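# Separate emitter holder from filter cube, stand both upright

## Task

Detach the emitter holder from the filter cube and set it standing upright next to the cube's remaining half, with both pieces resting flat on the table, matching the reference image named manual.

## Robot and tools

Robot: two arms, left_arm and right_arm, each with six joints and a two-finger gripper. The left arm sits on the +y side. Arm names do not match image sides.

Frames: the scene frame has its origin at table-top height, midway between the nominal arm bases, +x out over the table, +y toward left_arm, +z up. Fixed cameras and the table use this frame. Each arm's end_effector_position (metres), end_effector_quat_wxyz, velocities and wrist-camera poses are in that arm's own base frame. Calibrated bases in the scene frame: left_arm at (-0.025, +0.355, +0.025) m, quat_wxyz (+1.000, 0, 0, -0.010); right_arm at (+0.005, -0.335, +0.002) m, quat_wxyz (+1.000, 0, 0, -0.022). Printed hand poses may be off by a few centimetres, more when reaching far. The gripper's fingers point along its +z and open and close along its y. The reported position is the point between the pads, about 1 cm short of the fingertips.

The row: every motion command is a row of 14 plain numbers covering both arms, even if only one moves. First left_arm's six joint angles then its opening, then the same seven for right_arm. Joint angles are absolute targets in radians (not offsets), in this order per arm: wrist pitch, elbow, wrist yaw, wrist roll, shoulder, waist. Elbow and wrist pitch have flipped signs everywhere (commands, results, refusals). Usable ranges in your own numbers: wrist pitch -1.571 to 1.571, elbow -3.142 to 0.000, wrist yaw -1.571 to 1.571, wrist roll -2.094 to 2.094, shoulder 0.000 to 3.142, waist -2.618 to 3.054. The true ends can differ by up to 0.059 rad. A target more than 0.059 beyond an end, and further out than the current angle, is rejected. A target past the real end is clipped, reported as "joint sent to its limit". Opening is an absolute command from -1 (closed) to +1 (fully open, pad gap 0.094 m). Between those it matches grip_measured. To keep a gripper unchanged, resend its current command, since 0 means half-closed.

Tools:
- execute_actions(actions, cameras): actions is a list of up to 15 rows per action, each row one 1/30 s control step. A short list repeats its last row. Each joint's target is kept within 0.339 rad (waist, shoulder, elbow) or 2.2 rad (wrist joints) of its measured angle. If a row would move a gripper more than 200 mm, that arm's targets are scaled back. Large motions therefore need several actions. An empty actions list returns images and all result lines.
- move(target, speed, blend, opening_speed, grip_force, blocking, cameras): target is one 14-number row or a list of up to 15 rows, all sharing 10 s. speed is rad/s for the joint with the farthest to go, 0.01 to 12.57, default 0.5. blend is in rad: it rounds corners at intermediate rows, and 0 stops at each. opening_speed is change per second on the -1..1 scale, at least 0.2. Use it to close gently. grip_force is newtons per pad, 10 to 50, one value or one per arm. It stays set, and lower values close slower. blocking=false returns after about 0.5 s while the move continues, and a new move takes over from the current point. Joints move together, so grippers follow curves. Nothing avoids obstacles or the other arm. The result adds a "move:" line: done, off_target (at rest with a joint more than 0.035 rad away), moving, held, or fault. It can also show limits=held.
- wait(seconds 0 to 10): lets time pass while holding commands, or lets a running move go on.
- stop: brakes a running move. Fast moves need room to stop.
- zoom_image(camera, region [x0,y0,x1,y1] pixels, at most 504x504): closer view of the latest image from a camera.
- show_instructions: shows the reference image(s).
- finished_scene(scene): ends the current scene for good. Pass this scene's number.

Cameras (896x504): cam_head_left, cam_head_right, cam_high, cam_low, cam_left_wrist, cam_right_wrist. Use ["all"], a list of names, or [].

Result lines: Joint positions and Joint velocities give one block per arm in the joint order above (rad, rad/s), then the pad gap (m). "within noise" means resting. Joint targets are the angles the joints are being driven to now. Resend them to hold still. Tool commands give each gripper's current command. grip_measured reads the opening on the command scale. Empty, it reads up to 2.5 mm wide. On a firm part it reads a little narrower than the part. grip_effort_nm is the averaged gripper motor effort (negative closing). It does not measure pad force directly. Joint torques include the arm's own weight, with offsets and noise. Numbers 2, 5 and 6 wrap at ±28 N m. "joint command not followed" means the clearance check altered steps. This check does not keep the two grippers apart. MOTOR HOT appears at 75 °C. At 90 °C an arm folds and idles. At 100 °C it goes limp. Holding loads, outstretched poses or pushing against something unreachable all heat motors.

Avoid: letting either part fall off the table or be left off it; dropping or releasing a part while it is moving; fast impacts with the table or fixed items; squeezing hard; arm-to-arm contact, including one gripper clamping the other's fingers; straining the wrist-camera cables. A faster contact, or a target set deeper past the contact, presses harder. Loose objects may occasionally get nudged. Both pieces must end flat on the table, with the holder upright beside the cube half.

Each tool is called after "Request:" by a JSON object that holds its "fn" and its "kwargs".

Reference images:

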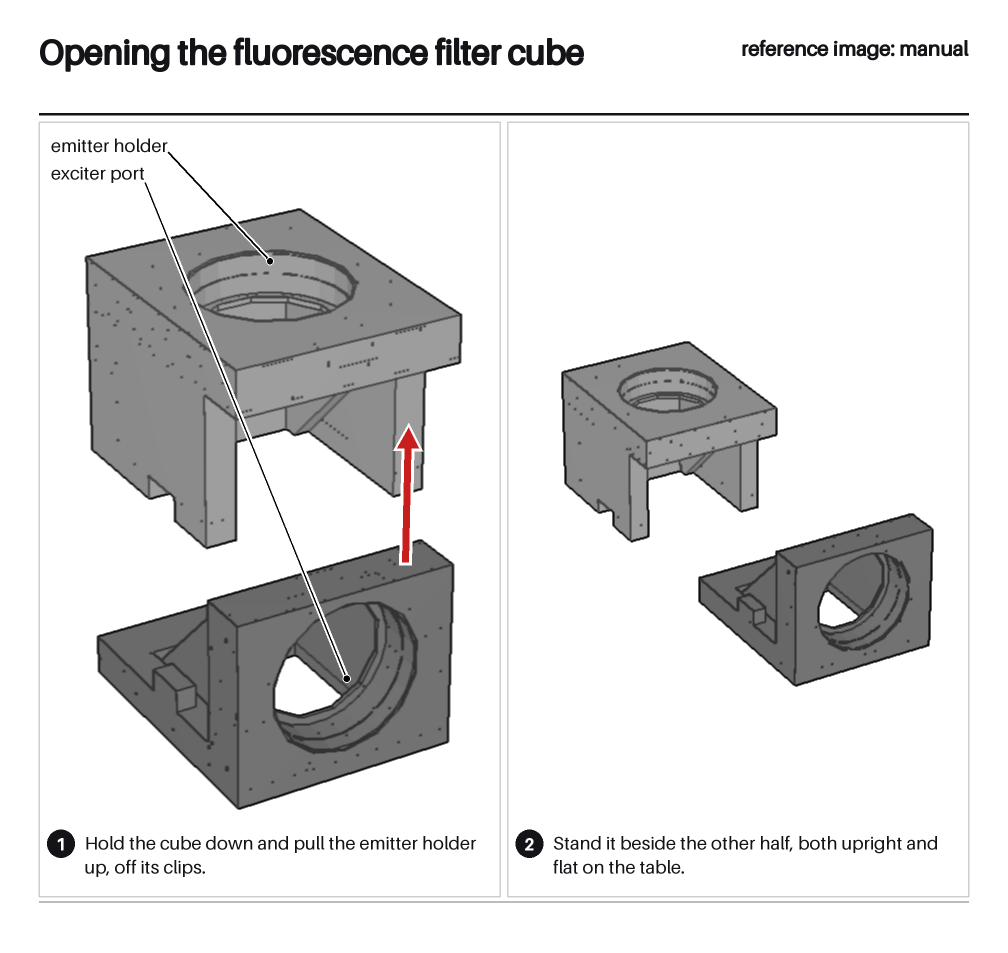

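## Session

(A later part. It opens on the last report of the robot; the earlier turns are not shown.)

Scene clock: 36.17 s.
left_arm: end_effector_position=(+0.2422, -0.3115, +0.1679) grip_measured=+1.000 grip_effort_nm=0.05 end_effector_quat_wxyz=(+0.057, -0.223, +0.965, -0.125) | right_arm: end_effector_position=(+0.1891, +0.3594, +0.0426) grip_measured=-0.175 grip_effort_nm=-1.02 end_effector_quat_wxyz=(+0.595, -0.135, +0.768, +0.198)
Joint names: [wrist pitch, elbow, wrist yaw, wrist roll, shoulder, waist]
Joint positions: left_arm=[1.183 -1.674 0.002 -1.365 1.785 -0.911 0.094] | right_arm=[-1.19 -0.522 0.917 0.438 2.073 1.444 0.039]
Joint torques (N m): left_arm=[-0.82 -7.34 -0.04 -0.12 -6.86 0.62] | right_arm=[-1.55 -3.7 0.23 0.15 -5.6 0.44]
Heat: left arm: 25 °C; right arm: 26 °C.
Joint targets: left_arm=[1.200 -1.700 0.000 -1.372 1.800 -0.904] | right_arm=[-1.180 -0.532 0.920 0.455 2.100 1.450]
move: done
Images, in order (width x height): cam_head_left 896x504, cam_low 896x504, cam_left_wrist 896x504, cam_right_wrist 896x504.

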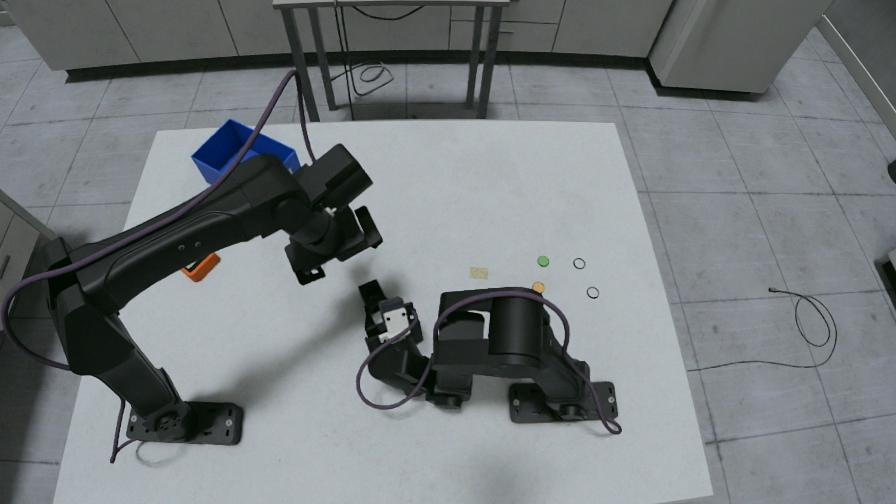

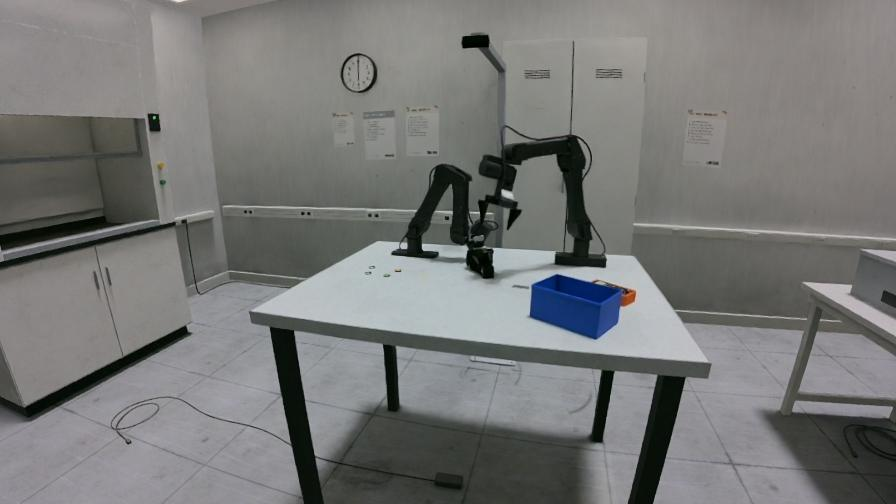

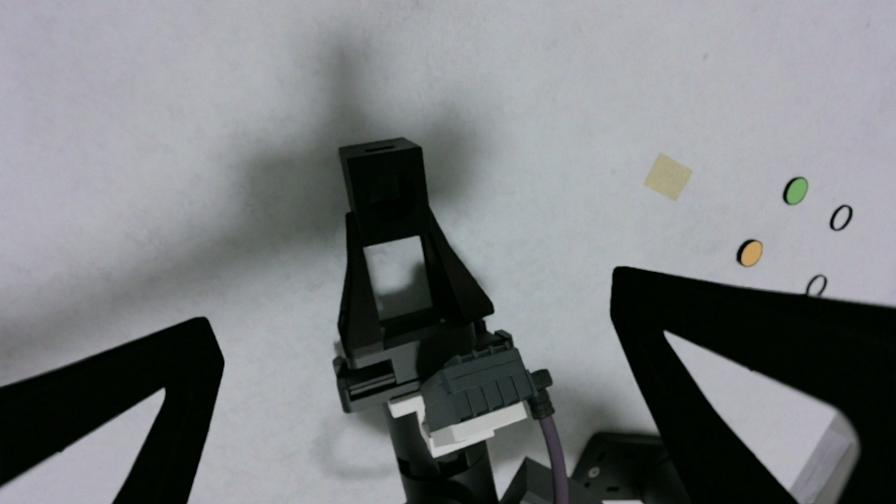

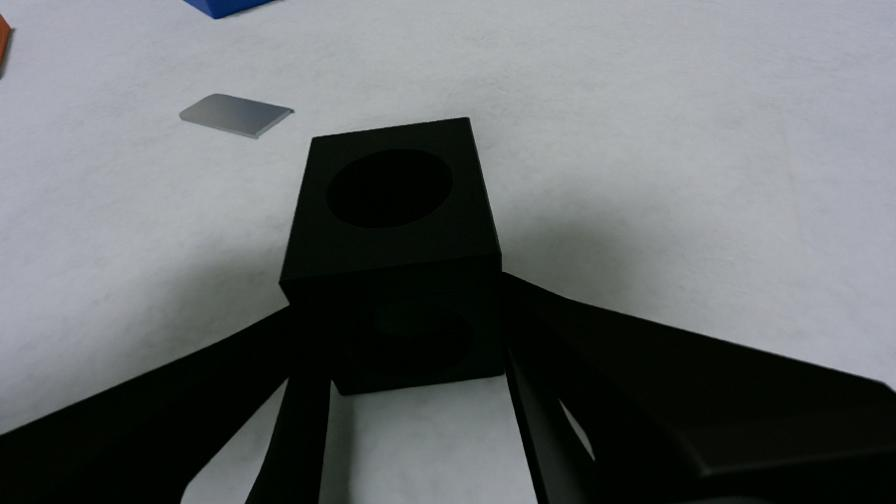

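Request:
{"fn": "move", "kwargs": {"target": [1.21, -1.79, 0, -1.41, 2.162, -0.938, 1, -1.18, -0.532, 0.92, 0.455, 2.10, 1.45, -0.3], "speed": 0.35, "cameras": ["cam_left_wrist", "cam_right_wrist", "cam_low"]}}

Request:
{"fn": "zoom_image", "kwargs": {"camera": "cam_low", "region": [400, 160, 540, 290]}}

Request:
{"fn": "zoom_image", "kwargs": {"camera": "cam_left_wrist", "region": [200, 160, 640, 504]}}

Scene clock: 39.50 s.
left_arm: end_effector_position=(+0.2462, -0.3305, +0.0546) grip_measured=+1.000 grip_effort_nm=0.05 end_effector_quat_wxyz=(-0.002, -0.233, +0.972, +0.001) | right_arm: end_effector_position=(+0.1891, +0.3594, +0.0426) grip_measured=-0.175 grip_effort_nm=-1.02 end_effector_quat_wxyz=(+0.595, -0.135, +0.768, +0.198)
Joint names: [wrist pitch, elbow, wrist yaw, wrist roll, shoulder, waist]
Joint positions: left_arm=[1.195 -1.766 0.003 -1.402 2.145 -0.931 0.094] | right_arm=[-1.19 -0.522 0.917 0.438 2.073 1.444 0.039]
Joint torques (N m): left_arm=[-0.33 -6.78 -0.06 -0.1 -9.25 -0.5] | right_arm=[-1.54 -3.71 0.24 0.17 -5.56 0.47]
Heat: left arm: 25 °C; right arm: 26 °C.
Joint targets: left_arm=[1.210 -1.790 0.000 -1.410 2.162 -0.938] | right_arm=[-1.180 -0.532 0.920 0.455 2.100 1.450]
move: done
Images, in order (width x height): cam_low 896x504, cam_left_wrist 896x504, cam_right_wrist 896x504.

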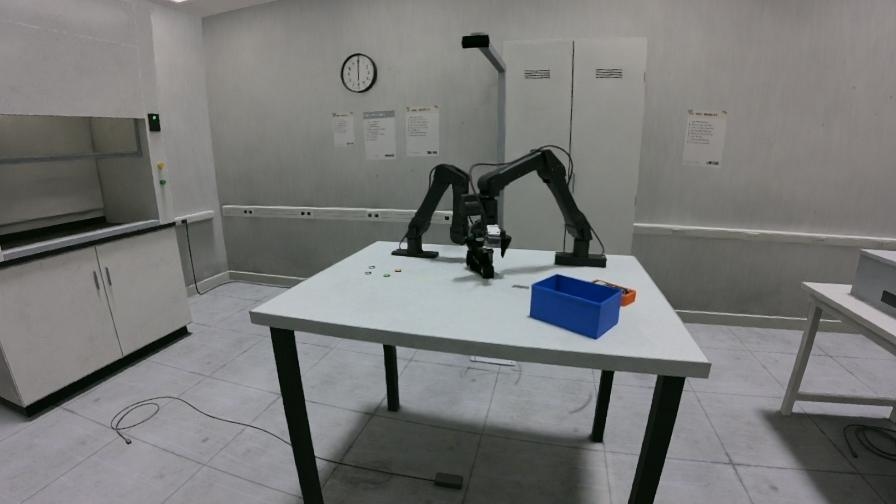

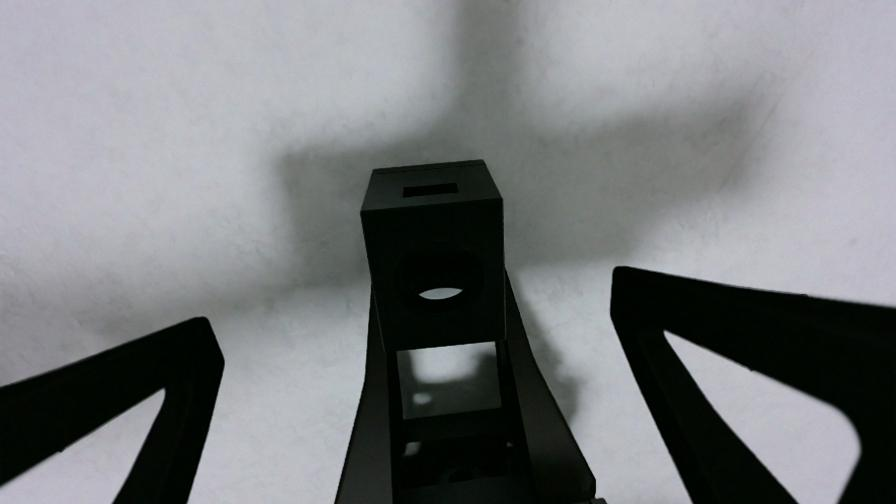

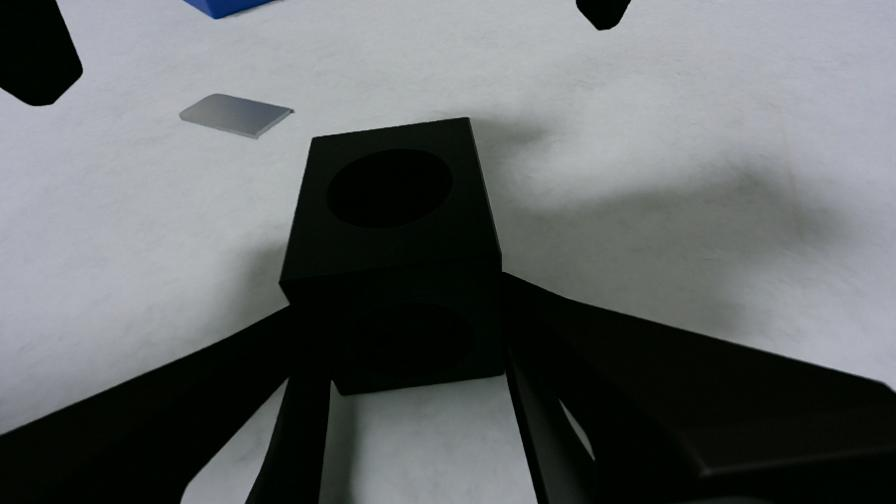

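Scaled by 3.600 from the camera's 896x504 image, which has a finer 1280x720 frame.

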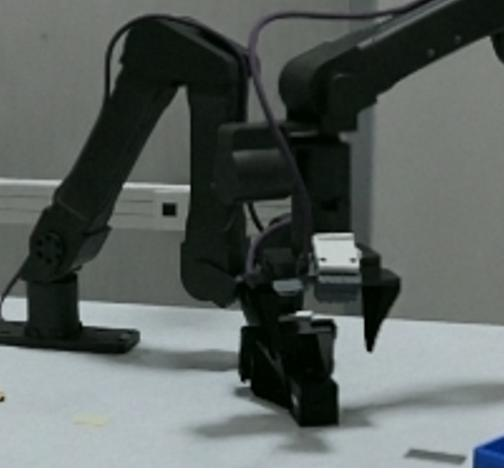

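Scaled by 1.145 from the camera's 896x504 image, which has a finer 1280x720 frame.

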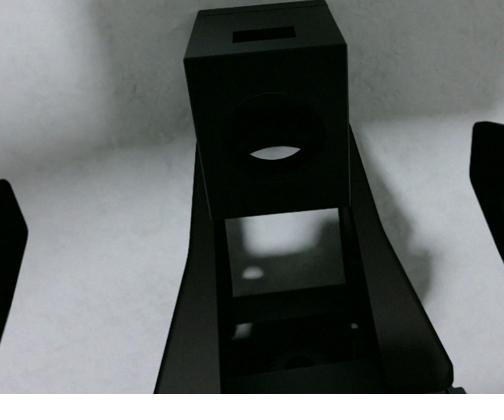

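Request:
{"fn": "move", "kwargs": {"target": [1.04, -1.66, 0, -1.366, 2.224, -0.941, 1, -1.18, -0.532, 0.92, 0.455, 2.10, 1.45, -0.3], "speed": 0.2, "cameras": ["cam_left_wrist", "cam_right_wrist"]}}

Request:
{"fn": "zoom_image", "kwargs": {"camera": "cam_left_wrist", "region": [200, 160, 640, 504]}}

Scene clock: 42.77 s.
left_arm: end_effector_position=(+0.2462, -0.3319, +0.0089) grip_measured=+1.000 grip_effort_nm=0.05 end_effector_quat_wxyz=(-0.005, -0.218, +0.976, +0.006) | right_arm: end_effector_position=(+0.1891, +0.3594, +0.0426) grip_measured=-0.175 grip_effort_nm=-1.02 end_effector_quat_wxyz=(+0.595, -0.135, +0.768, +0.198)
Joint names: [wrist pitch, elbow, wrist yaw, wrist roll, shoulder, waist]
Joint positions: left_arm=[1.054 -1.669 0.003 -1.372 2.201 -0.933 0.094] | right_arm=[-1.19 -0.522 0.917 0.438 2.073 1.444 0.039]
Joint torques (N m): left_arm=[-0.63 -4.03 -0.06 0.04 -9.02 -0.58] | right_arm=[-1.54 -3.71 0.23 0.14 -5.53 0.44]
Heat: left arm: 25 °C; right arm: 26 °C.
Joint targets: left_arm=[1.040 -1.660 0.000 -1.366 2.224 -0.941] | right_arm=[-1.180 -0.532 0.920 0.455 2.100 1.450]
move: done
Images, in order (width x height): cam_left_wrist 896x504, cam_right_wrist 896x504.

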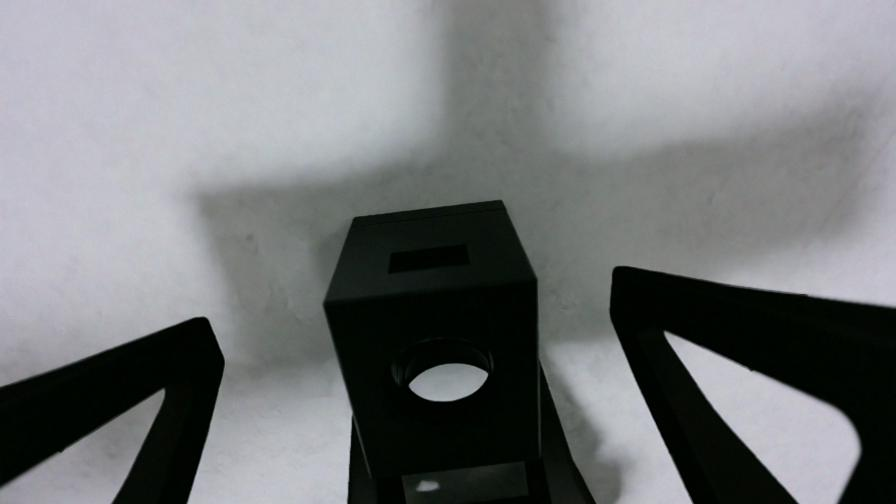

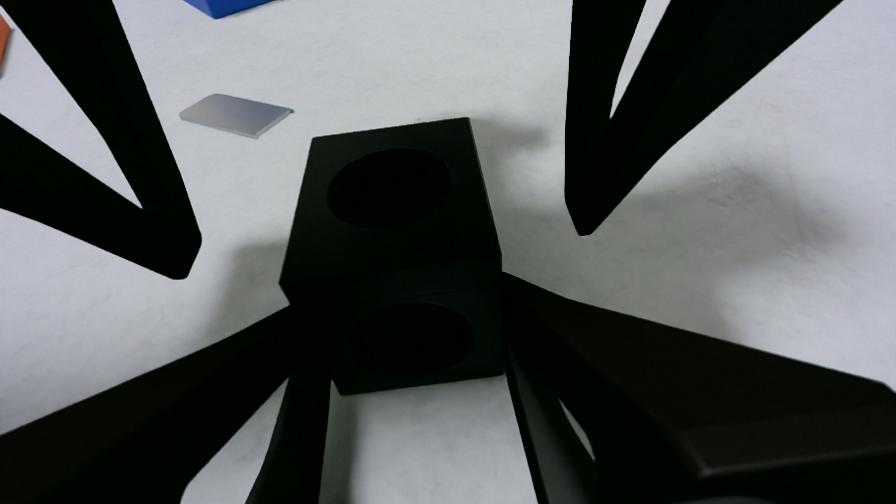

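Scaled by 1.145 from the camera's 896x504 image, which has a finer 1280x720 frame.

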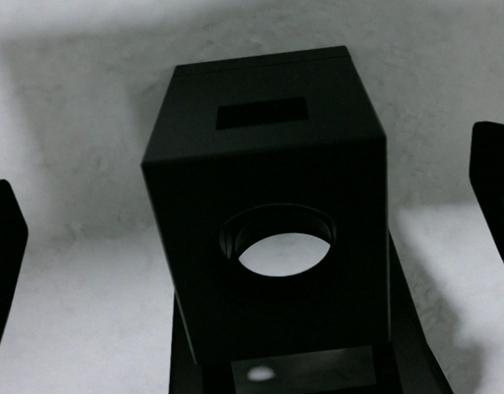

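Request:
{"fn": "move", "kwargs": {"target": [[1.005, -1.649, 0, -1.366, 2.233, -0.941, 1, -1.18, -0.532, 0.92, 0.455, 2.10, 1.45, -0.3], [1.005, -1.649, 0, -1.366, 2.233, -0.941, -0.3, -1.18, -0.532, 0.92, 0.455, 2.10, 1.45, -0.3]], "speed": 0.15, "opening_speed": 0.5, "cameras": ["cam_left_wrist", "cam_right_wrist"]}}

Request:
{"fn": "zoom_image", "kwargs": {"camera": "cam_right_wrist", "region": [230, 90, 580, 420]}}

Scene clock: 48.23 s.
left_arm: end_effector_position=(+0.2494, -0.3361, +0.0043) grip_measured=-0.183 grip_effort_nm=-0.97 end_effector_quat_wxyz=(+0.000, -0.218, +0.976, -0.004) | right_arm: end_effector_position=(+0.1892, +0.3594, +0.0426) grip_measured=-0.175 grip_effort_nm=-1.02 end_effector_quat_wxyz=(+0.595, -0.135, +0.768, +0.198)
Joint names: [wrist pitch, elbow, wrist yaw, wrist roll, shoulder, waist]
Joint positions: left_arm=[1.018 -1.659 0.003 -1.372 2.206 -0.933 0.038] | right_arm=[-1.19 -0.522 0.917 0.438 2.073 1.444 0.039]
Joint torques (N m): left_arm=[-0.63 -3.99 -0.08 0.04 -8.85 -0.53] | right_arm=[-1.55 -3.77 0.24 0.16 -5.6 0.47]
Heat: left arm: 24 °C; right arm: 26 °C.
Joint targets: left_arm=[1.005 -1.649 0.000 -1.366 2.233 -0.941] | right_arm=[-1.180 -0.532 0.920 0.455 2.100 1.450]
move: done
Images, in order (width x height): cam_left_wrist 896x504, cam_right_wrist 896x504.

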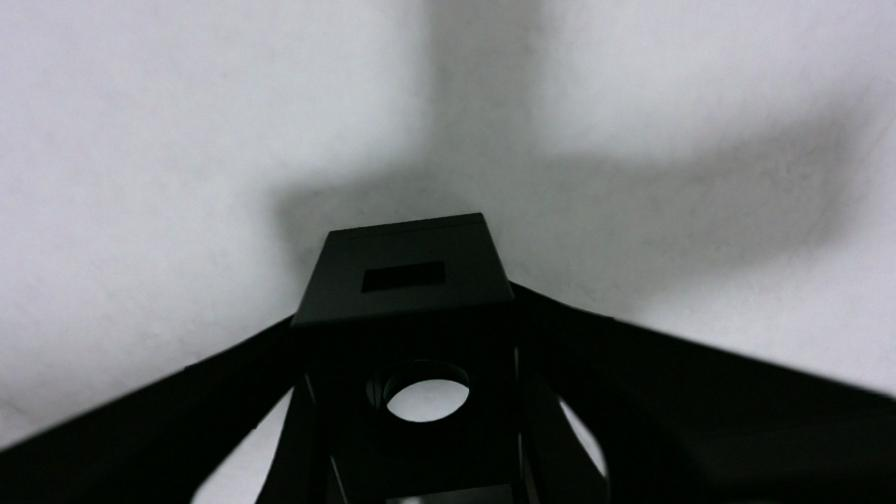

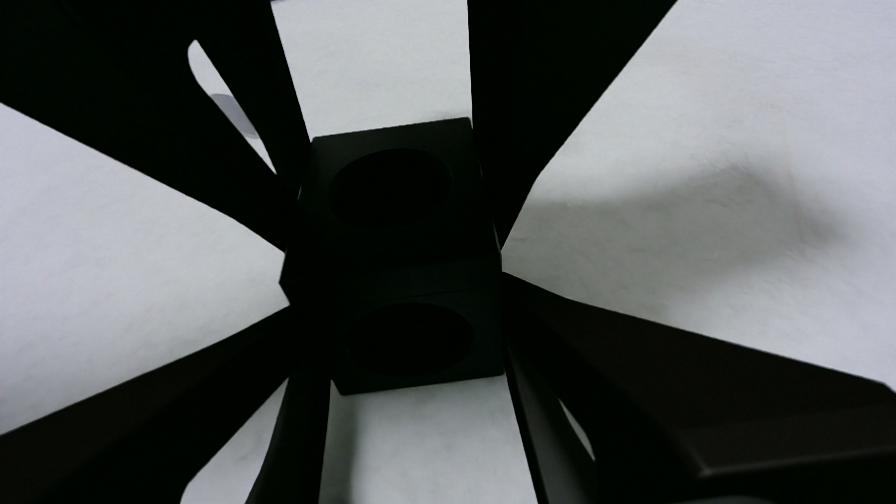

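Scaled by 1.440 from the camera's 896x504 image, which has a finer 1280x720 frame.

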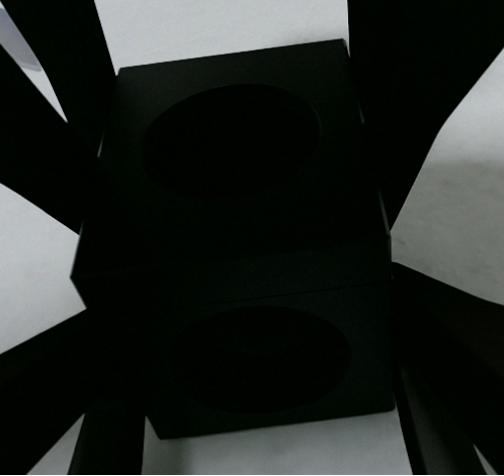

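Request:
{"fn": "move", "kwargs": {"target": [[1.005, -1.649, 0, -1.366, 2.233, -0.941, -0.3, -0.90, -0.532, 0.90, 0.455, 2.19, 1.45, -0.3], [1.02, -1.714, 0, -1.366, 2.14, -0.941, -0.3, -0.85, -0.532, 0.89, 0.455, 2.22, 1.45, -0.3]], "speed": 0.15, "cameras": ["cam_right_wrist"]}}

Scene clock: 51.97 s.
left_arm: end_effector_position=(+0.2536, -0.3401, +0.0069) grip_measured=-0.184 grip_effort_nm=-0.98 end_effector_quat_wxyz=(+0.006, -0.197, +0.980, -0.011) | right_arm: end_effector_position=(+0.1914, +0.3556, +0.0349) grip_measured=-0.176 grip_effort_nm=-1.02 end_effector_quat_wxyz=(+0.607, -0.127, +0.768, +0.161)
Joint names: [wrist pitch, elbow, wrist yaw, wrist roll, shoulder, waist]
Joint positions: left_arm=[1.008 -1.67 -0.002 -1.33 2.206 -0.933 0.038] | right_arm=[-1.153 -0.558 0.999 0.439 2.113 1.459 0.039]
Joint torques (N m): left_arm=[-0.4 -8.34 0.01 -0.45 -15.77 -0.59] | right_arm=[1.29 -0.38 -1.06 0.15 0.46 -0.84]
Heat: left arm: 24 °C; right arm: 26 °C.
Joint targets: left_arm=[1.020 -1.714 0.000 -1.366 2.140 -0.941] | right_arm=[-0.850 -0.532 0.890 0.455 2.220 1.450]
move: off_target (left_arm, right_arm); left_arm: the shoulder is farthest, 0.066 rad from its target; right_arm: the wrist pitch is farthest, 0.303 rad from its target
Images, in order (width x height): cam_right_wrist 896x504.

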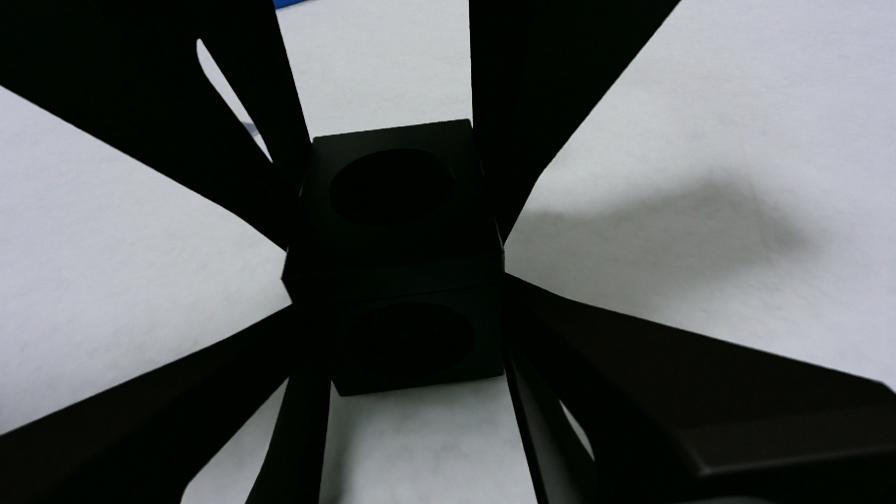

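Request:
{"fn": "move", "kwargs": {"target": [1.025, -1.735, 0, -1.366, 2.11, -0.941, -0.3, -0.83, -0.532, 0.89, 0.455, 2.23, 1.45, -0.3], "speed": 0.1, "cameras": ["cam_right_wrist"]}}

Scene clock: 53.03 s.
left_arm: end_effector_position=(+0.2556, -0.3408, +0.0084) grip_measured=-0.184 grip_effort_nm=-0.98 end_effector_quat_wxyz=(+0.011, -0.192, +0.981, -0.012) | right_arm: end_effector_position=(+0.1926, +0.3540, +0.0339) grip_measured=-0.176 grip_effort_nm=-1.02 end_effector_quat_wxyz=(+0.609, -0.123, +0.768, +0.156)
Joint names: [wrist pitch, elbow, wrist yaw, wrist roll, shoulder, waist]
Joint positions: left_arm=[1.009 -1.676 -0.009 -1.32 2.206 -0.933 0.038] | right_arm=[-1.153 -0.562 1.013 0.441 2.121 1.459 0.039]
Joint torques (N m): left_arm=[-0.37 -9.57 0.04 -0.6 -18.1 -0.57] | right_arm=[1.49 0.03 -1.22 0.12 0.65 -0.83]
Heat: left arm: 24 °C; right arm: 26 °C.
Joint targets: left_arm=[1.025 -1.735 0.000 -1.366 2.110 -0.941] | right_arm=[-0.830 -0.532 0.890 0.455 2.230 1.450]
move: off_target (left_arm, right_arm); left_arm: the shoulder is farthest, 0.096 rad from its target; right_arm: the wrist pitch is farthest, 0.323 rad from its target
Images, in order (width x height): cam_right_wrist 896x504.

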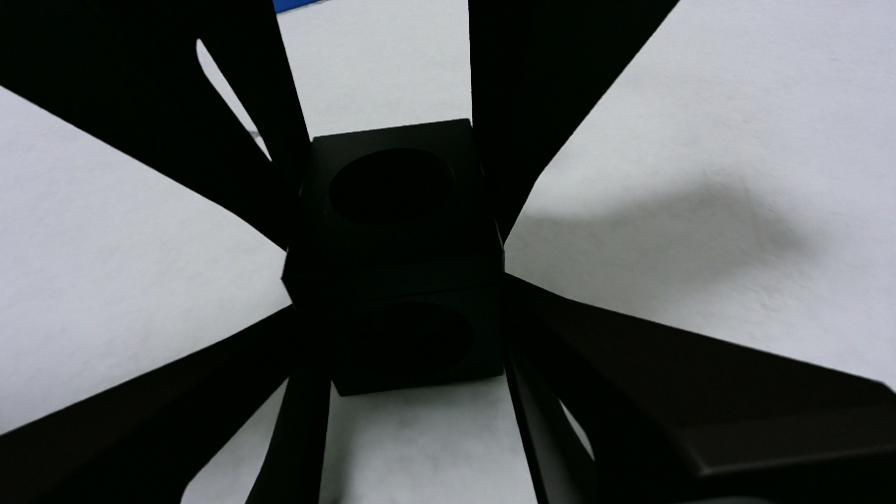

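Request:
{"fn": "move", "kwargs": {"target": [1.03, -1.755, 0, -1.366, 2.08, -0.941, -0.3, -0.80, -0.532, 0.89, 0.455, 2.25, 1.45, -0.3], "speed": 0.1, "cameras": ["cam_right_wrist"]}}

Scene clock: 53.93 s.
left_arm: end_effector_position=(+0.2571, -0.3414, +0.0098) grip_measured=-0.184 grip_effort_nm=-0.98 end_effector_quat_wxyz=(+0.014, -0.188, +0.982, -0.013) | right_arm: end_effector_position=(+0.1937, +0.3534, +0.0335) grip_measured=-0.176 grip_effort_nm=-1.02 end_effector_quat_wxyz=(+0.612, -0.119, +0.767, +0.152)
Joint names: [wrist pitch, elbow, wrist yaw, wrist roll, shoulder, waist]
Joint positions: left_arm=[1.011 -1.682 -0.014 -1.312 2.206 -0.933 0.038] | right_arm=[-1.154 -0.568 1.026 0.441 2.128 1.459 0.039]
Joint torques (N m): left_arm=[-0.33 -10.78 0.1 -0.67 -20.36 -0.58] | right_arm=[1.79 0.61 -1.36 0.11 1.73 -0.83]
Heat: left arm: 25 °C; right arm: 26 °C.
Joint targets: left_arm=[1.030 -1.755 0.000 -1.366 2.080 -0.941] | right_arm=[-0.800 -0.532 0.890 0.455 2.250 1.450]
move: off_target (left_arm, right_arm); left_arm: the shoulder is farthest, 0.126 rad from its target; right_arm: the wrist pitch is farthest, 0.354 rad from its target
Images, in order (width x height): cam_right_wrist 896x504.

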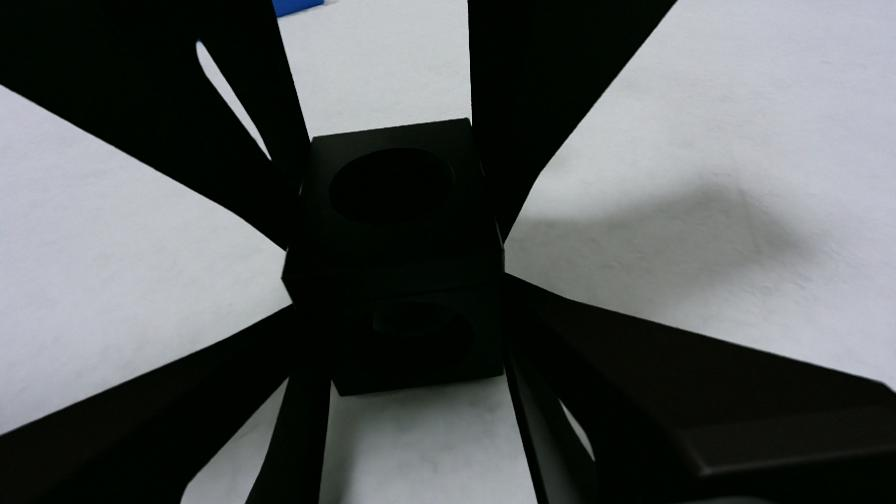

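Request:
{"fn": "move", "kwargs": {"target": [1.035, -1.775, 0, -1.366, 2.05, -0.941, -0.3, -0.79, -0.532, 0.89, 0.455, 2.28, 1.45, -0.3], "speed": 0.1, "cameras": ["cam_right_wrist"]}}

Scene clock: 55.00 s.
left_arm: end_effector_position=(+0.2592, -0.3421, +0.0118) grip_measured=-0.184 grip_effort_nm=-0.98 end_effector_quat_wxyz=(+0.018, -0.183, +0.983, -0.013) | right_arm: end_effector_position=(+0.1953, +0.3524, +0.0338) grip_measured=-0.176 grip_effort_nm=-1.02 end_effector_quat_wxyz=(+0.618, -0.113, +0.764, +0.148)
Joint names: [wrist pitch, elbow, wrist yaw, wrist roll, shoulder, waist]
Joint positions: left_arm=[1.014 -1.69 -0.021 -1.302 2.206 -0.933 0.038] | right_arm=[-1.178 -0.574 1.044 0.433 2.144 1.459 0.039]
Joint torques (N m): left_arm=[-0.33 -11.78 0.19 -0.77 -22.72 -0.54] | right_arm=[2.12 1.2 -1.59 0.22 2.92 -0.85]
Heat: left arm: 25 °C; right arm: 26 °C.
Joint targets: left_arm=[1.035 -1.775 0.000 -1.366 2.050 -0.941] | right_arm=[-0.790 -0.532 0.890 0.455 2.280 1.450]
move: off_target (left_arm, right_arm); left_arm: the shoulder is farthest, 0.156 rad from its target; right_arm: the wrist pitch is farthest, 0.388 rad from its target
Images, in order (width x height): cam_right_wrist 896x504.

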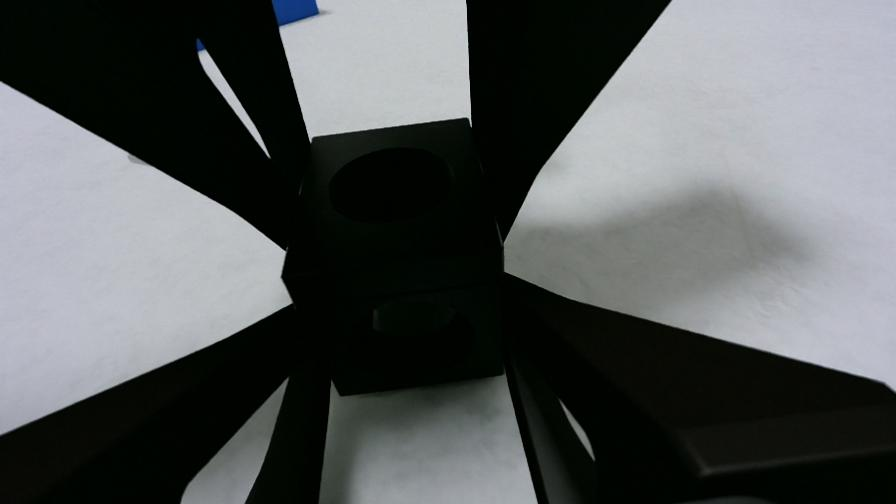

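Request:
{"fn": "move", "kwargs": {"target": [1.05, -1.80, 0, -1.366, 2.02, -0.941, -0.3, -0.76, -0.532, 0.89, 0.455, 2.31, 1.45, -0.3], "speed": 0.1, "cameras": ["cam_right_wrist", "cam_left_wrist", "cam_low"]}}

Request:
{"fn": "zoom_image", "kwargs": {"camera": "cam_low", "region": [440, 220, 520, 290]}}

Scene clock: 56.50 s.
left_arm: end_effector_position=(+0.2604, -0.3430, +0.0141) grip_measured=-0.185 grip_effort_nm=-0.98 end_effector_quat_wxyz=(+0.021, -0.178, +0.984, -0.013) | right_arm: end_effector_position=(+0.1966, +0.3518, +0.0338) grip_measured=-0.176 grip_effort_nm=-1.02 end_effector_quat_wxyz=(+0.623, -0.107, +0.761, +0.145)
Joint names: [wrist pitch, elbow, wrist yaw, wrist roll, shoulder, waist]
Joint positions: left_arm=[1.02 -1.699 -0.027 -1.292 2.206 -0.935 0.038] | right_arm=[-1.197 -0.579 1.06 0.425 2.158 1.46 0.039]
Joint torques (N m): left_arm=[-0.25 -13.09 0.24 -0.88 25.28 -0.47] | right_arm=[2.62 1.85 -1.79 0.28 4.22 -0.88]
Heat: left arm: 25 °C; right arm: 27 °C.
Joint targets: left_arm=[1.050 -1.800 0.000 -1.366 2.020 -0.941] | right_arm=[-0.760 -0.532 0.890 0.455 2.310 1.450]
move: off_target (left_arm, right_arm); left_arm: the shoulder is farthest, 0.186 rad from its target; right_arm: the wrist pitch is farthest, 0.437 rad from its target
Images, in order (width x height): cam_low 896x504, cam_left_wrist 896x504, cam_right_wrist 896x504.

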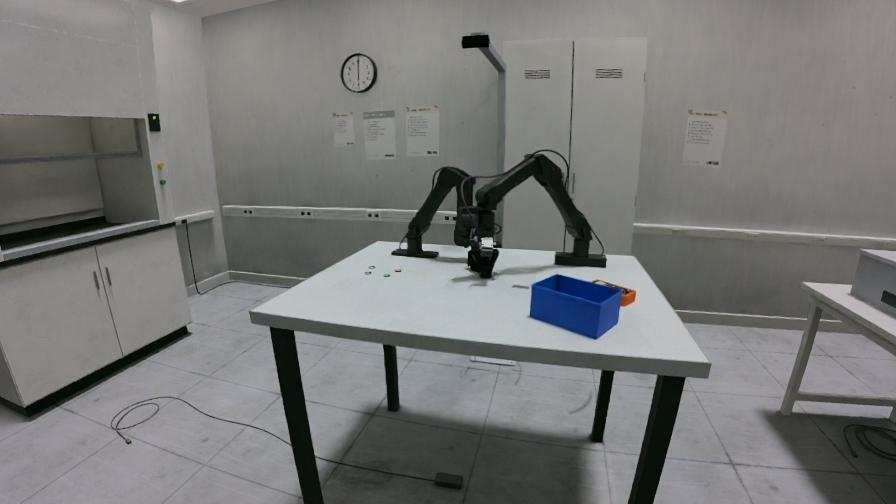

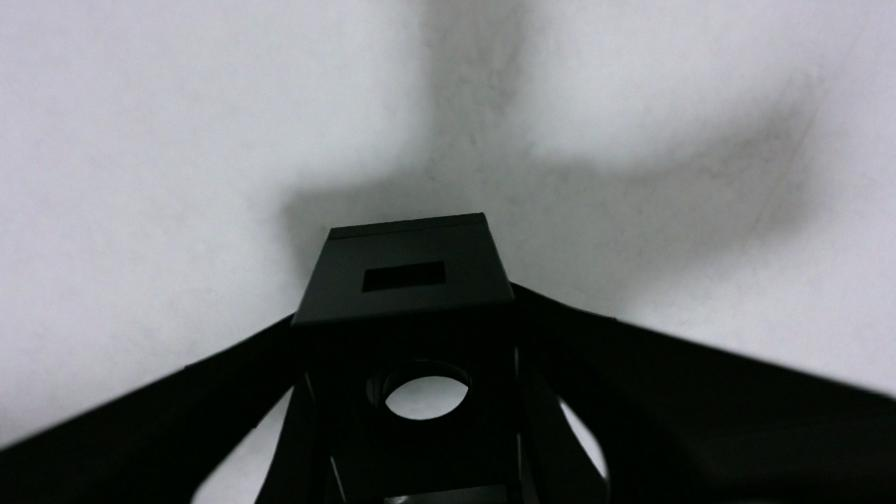

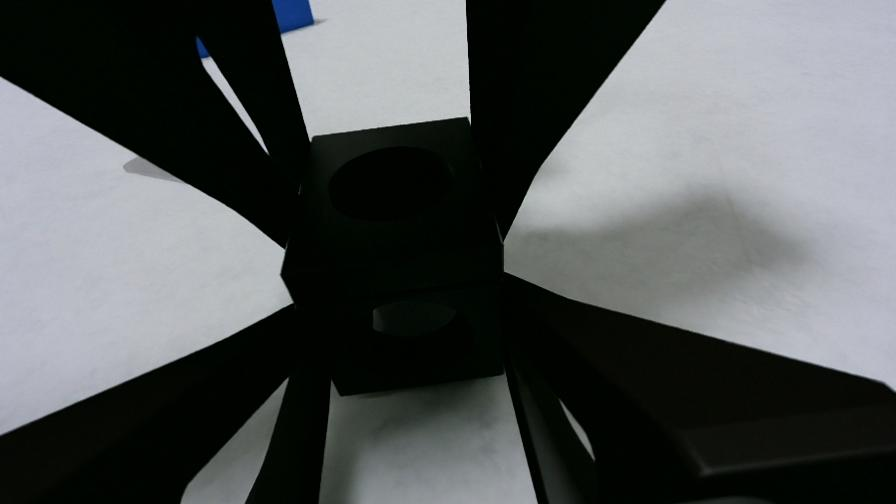

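Scaled by 6.300 from the camera's 896x504 image, which has a finer 1280x720 frame.

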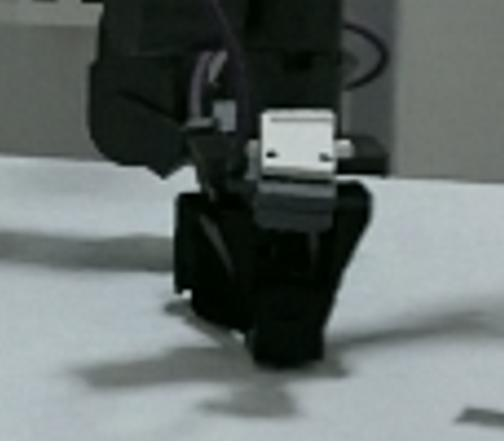

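Request:
{"fn": "move", "kwargs": {"target": [[1.005, -1.649, 0, -1.366, 2.225, -0.941, -0.3, -1.18, -0.532, 0.92, 0.455, 2.10, 1.45, -0.3], [1.005, -1.649, 0, -1.366, 2.233, -0.941, -0.3, -1.18, -0.532, 0.92, 0.455, 2.10, 1.45, 0.05], [1.005, -1.649, 0, -1.366, 2.233, -0.941, -0.3, -1.175, -0.524, 0.932, 0.465, 2.095, 1.464, 0.05]], "speed": 0.2, "opening_speed": 0.8, "cameras": ["cam_right_wrist", "cam_left_wrist"]}}

Scene clock: 62.37 s.
left_arm: end_effector_position=(+0.2497, -0.3353, +0.0047) grip_measured=-0.185 grip_effort_nm=-0.98 end_effector_quat_wxyz=(+0.002, -0.210, +0.978, +0.000) | right_arm: end_effector_position=(+0.1876, +0.3652, +0.0448) grip_measured=+0.047 grip_effort_nm=0.15 end_effector_quat_wxyz=(+0.602, -0.126, +0.761, +0.205)
Joint names: [wrist pitch, elbow, wrist yaw, wrist roll, shoulder, waist]
Joint positions: left_arm=[1.023 -1.663 -0.004 -1.359 2.207 -0.935 0.038] | right_arm=[-1.23 -0.543 0.938 0.432 2.102 1.456 0.049]
Joint torques (N m): left_arm=[-0.7 -3.55 0.02 -0.11 -8.96 -0.43] | right_arm=[-1.12 -0.98 0.12 0.32 -8.47 0.59]
Heat: left arm: 27 °C; right arm: 27 °C.
Joint targets: left_arm=[1.005 -1.649 0.000 -1.366 2.233 -0.941] | right_arm=[-1.175 -0.524 0.932 0.465 2.095 1.464]
move: off_target (right_arm); target 2's new numbers were sent with right_arm's wrist pitch 0.044 rad from that target; right_arm: the wrist pitch is farthest, 0.055 rad from its target
Images, in order (width x height): cam_left_wrist 896x504, cam_right_wrist 896x504.

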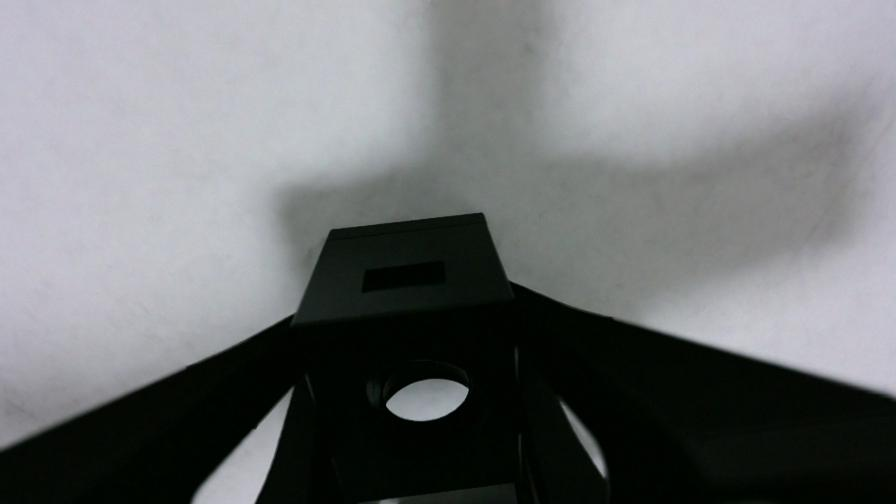

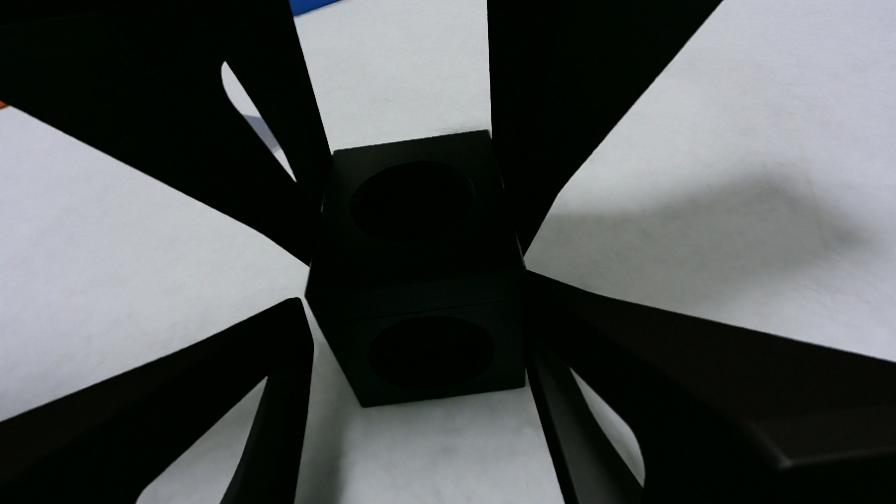

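Request:
{"fn": "move", "kwargs": {"target": [1.005, -1.649, 0, -1.366, 2.233, -0.941, -0.3, -1.145, -0.50, 0.932, 0.475, 2.065, 1.458, 0.05], "speed": 0.15, "cameras": ["cam_right_wrist"]}}

Request:
{"fn": "zoom_image", "kwargs": {"camera": "cam_right_wrist", "region": [230, 90, 580, 440]}}

Scene clock: 63.90 s.
left_arm: end_effector_position=(+0.2496, -0.3352, +0.0045) grip_measured=-0.185 grip_effort_nm=-0.98 end_effector_quat_wxyz=(+0.002, -0.210, +0.978, +0.000) | right_arm: end_effector_position=(+0.1865, +0.3577, +0.0431) grip_measured=+0.047 grip_effort_nm=0.15 end_effector_quat_wxyz=(+0.597, -0.129, +0.766, +0.199)
Joint names: [wrist pitch, elbow, wrist yaw, wrist roll, shoulder, waist]
Joint positions: left_arm=[1.023 -1.662 -0.004 -1.359 2.207 -0.935 0.038] | right_arm=[-1.202 -0.517 0.936 0.447 2.077 1.456 0.049]
Joint torques (N m): left_arm=[-0.68 -3.81 0.01 -0.11 -8.9 -0.44] | right_arm=[-1.09 -1.16 0.17 0.28 -8.75 0.1]
Heat: left arm: 27 °C; right arm: 27 °C.
Joint targets: left_arm=[1.005 -1.649 0.000 -1.366 2.233 -0.941] | right_arm=[-1.145 -0.500 0.932 0.475 2.065 1.458]
move: off_target (right_arm); right_arm: the wrist pitch is farthest, 0.057 rad from its target
Images, in order (width x height): cam_right_wrist 896x504.

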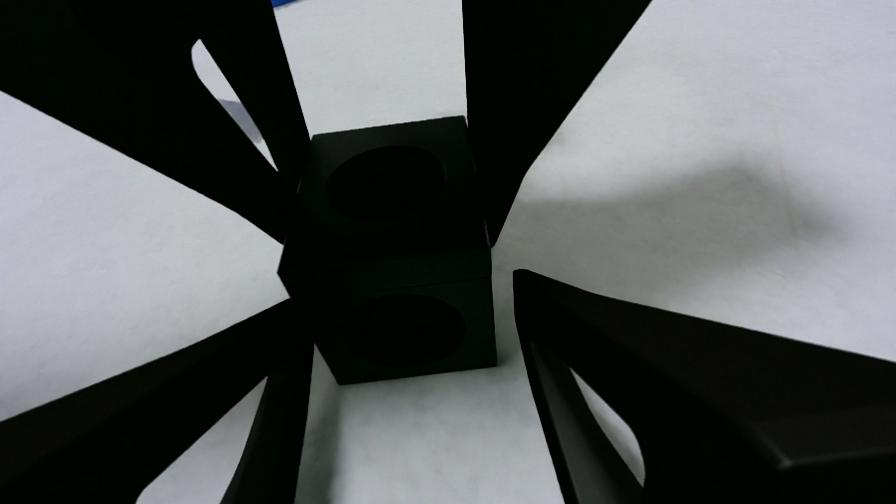

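Scaled by 1.440 from the camera's 896x504 image, which has a finer 1280x720 frame.

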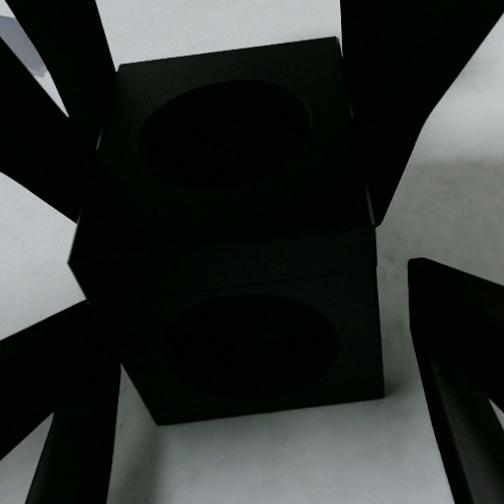

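Request:
{"fn": "move", "kwargs": {"target": [[1.005, -1.649, 0, -1.366, 2.233, -0.941, -0.3, -1.145, -0.50, 0.932, 0.475, 2.065, 1.458, -0.3],[1.005, -1.649, 0, -1.366, 2.233, -0.941, -0.3, -0.90, -0.50, 0.91, 0.475, 2.17, 1.458, -0.3], [1.02, -1.714, 0, -1.366, 2.14, -0.941, -0.3, -0.83, -0.50, 0.90, 0.475, 2.20, 1.458, -0.3]], "speed": 0.15, "opening_speed": 0.6, "cameras": ["cam_right_wrist"]}}

Scene clock: 68.20 s.
left_arm: end_effector_position=(+0.2529, -0.3411, +0.0062) grip_measured=-0.185 grip_effort_nm=-0.98 end_effector_quat_wxyz=(+0.006, -0.199, +0.980, -0.012) | right_arm: end_effector_position=(+0.1877, +0.3520, +0.0352) grip_measured=-0.179 grip_effort_nm=-1.02 end_effector_quat_wxyz=(+0.604, -0.129, +0.769, +0.166)
Joint names: [wrist pitch, elbow, wrist yaw, wrist roll, shoulder, waist]
Joint positions: left_arm=[1.005 -1.668 0 -1.336 2.207 -0.935 0.038] | right_arm=[-1.158 -0.535 0.994 0.449 2.1 1.467 0.039]
Joint torques (N m): left_arm=[-0.38 -8.43 -0.05 -0.37 -15.8 -0.43] | right_arm=[1.54 0.54 -0.88 0.25 0.08 -0.88]
Heat: left arm: 27 °C; right arm: 26 °C.
Joint targets: left_arm=[1.020 -1.714 0.000 -1.366 2.140 -0.941] | right_arm=[-0.830 -0.500 0.900 0.475 2.200 1.458]
move: off_target (left_arm, right_arm); left_arm: the shoulder is farthest, 0.067 rad from its target; right_arm: the wrist pitch is farthest, 0.328 rad from its target
Images, in order (width x height): cam_right_wrist 896x504.

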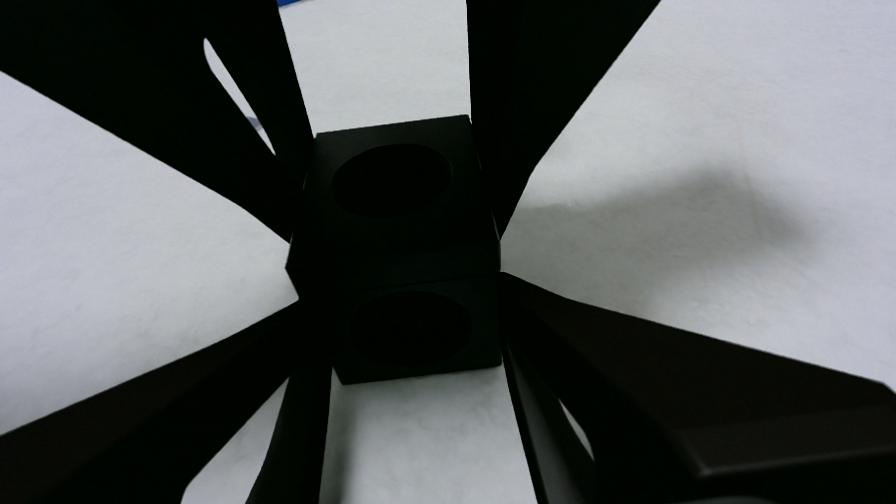

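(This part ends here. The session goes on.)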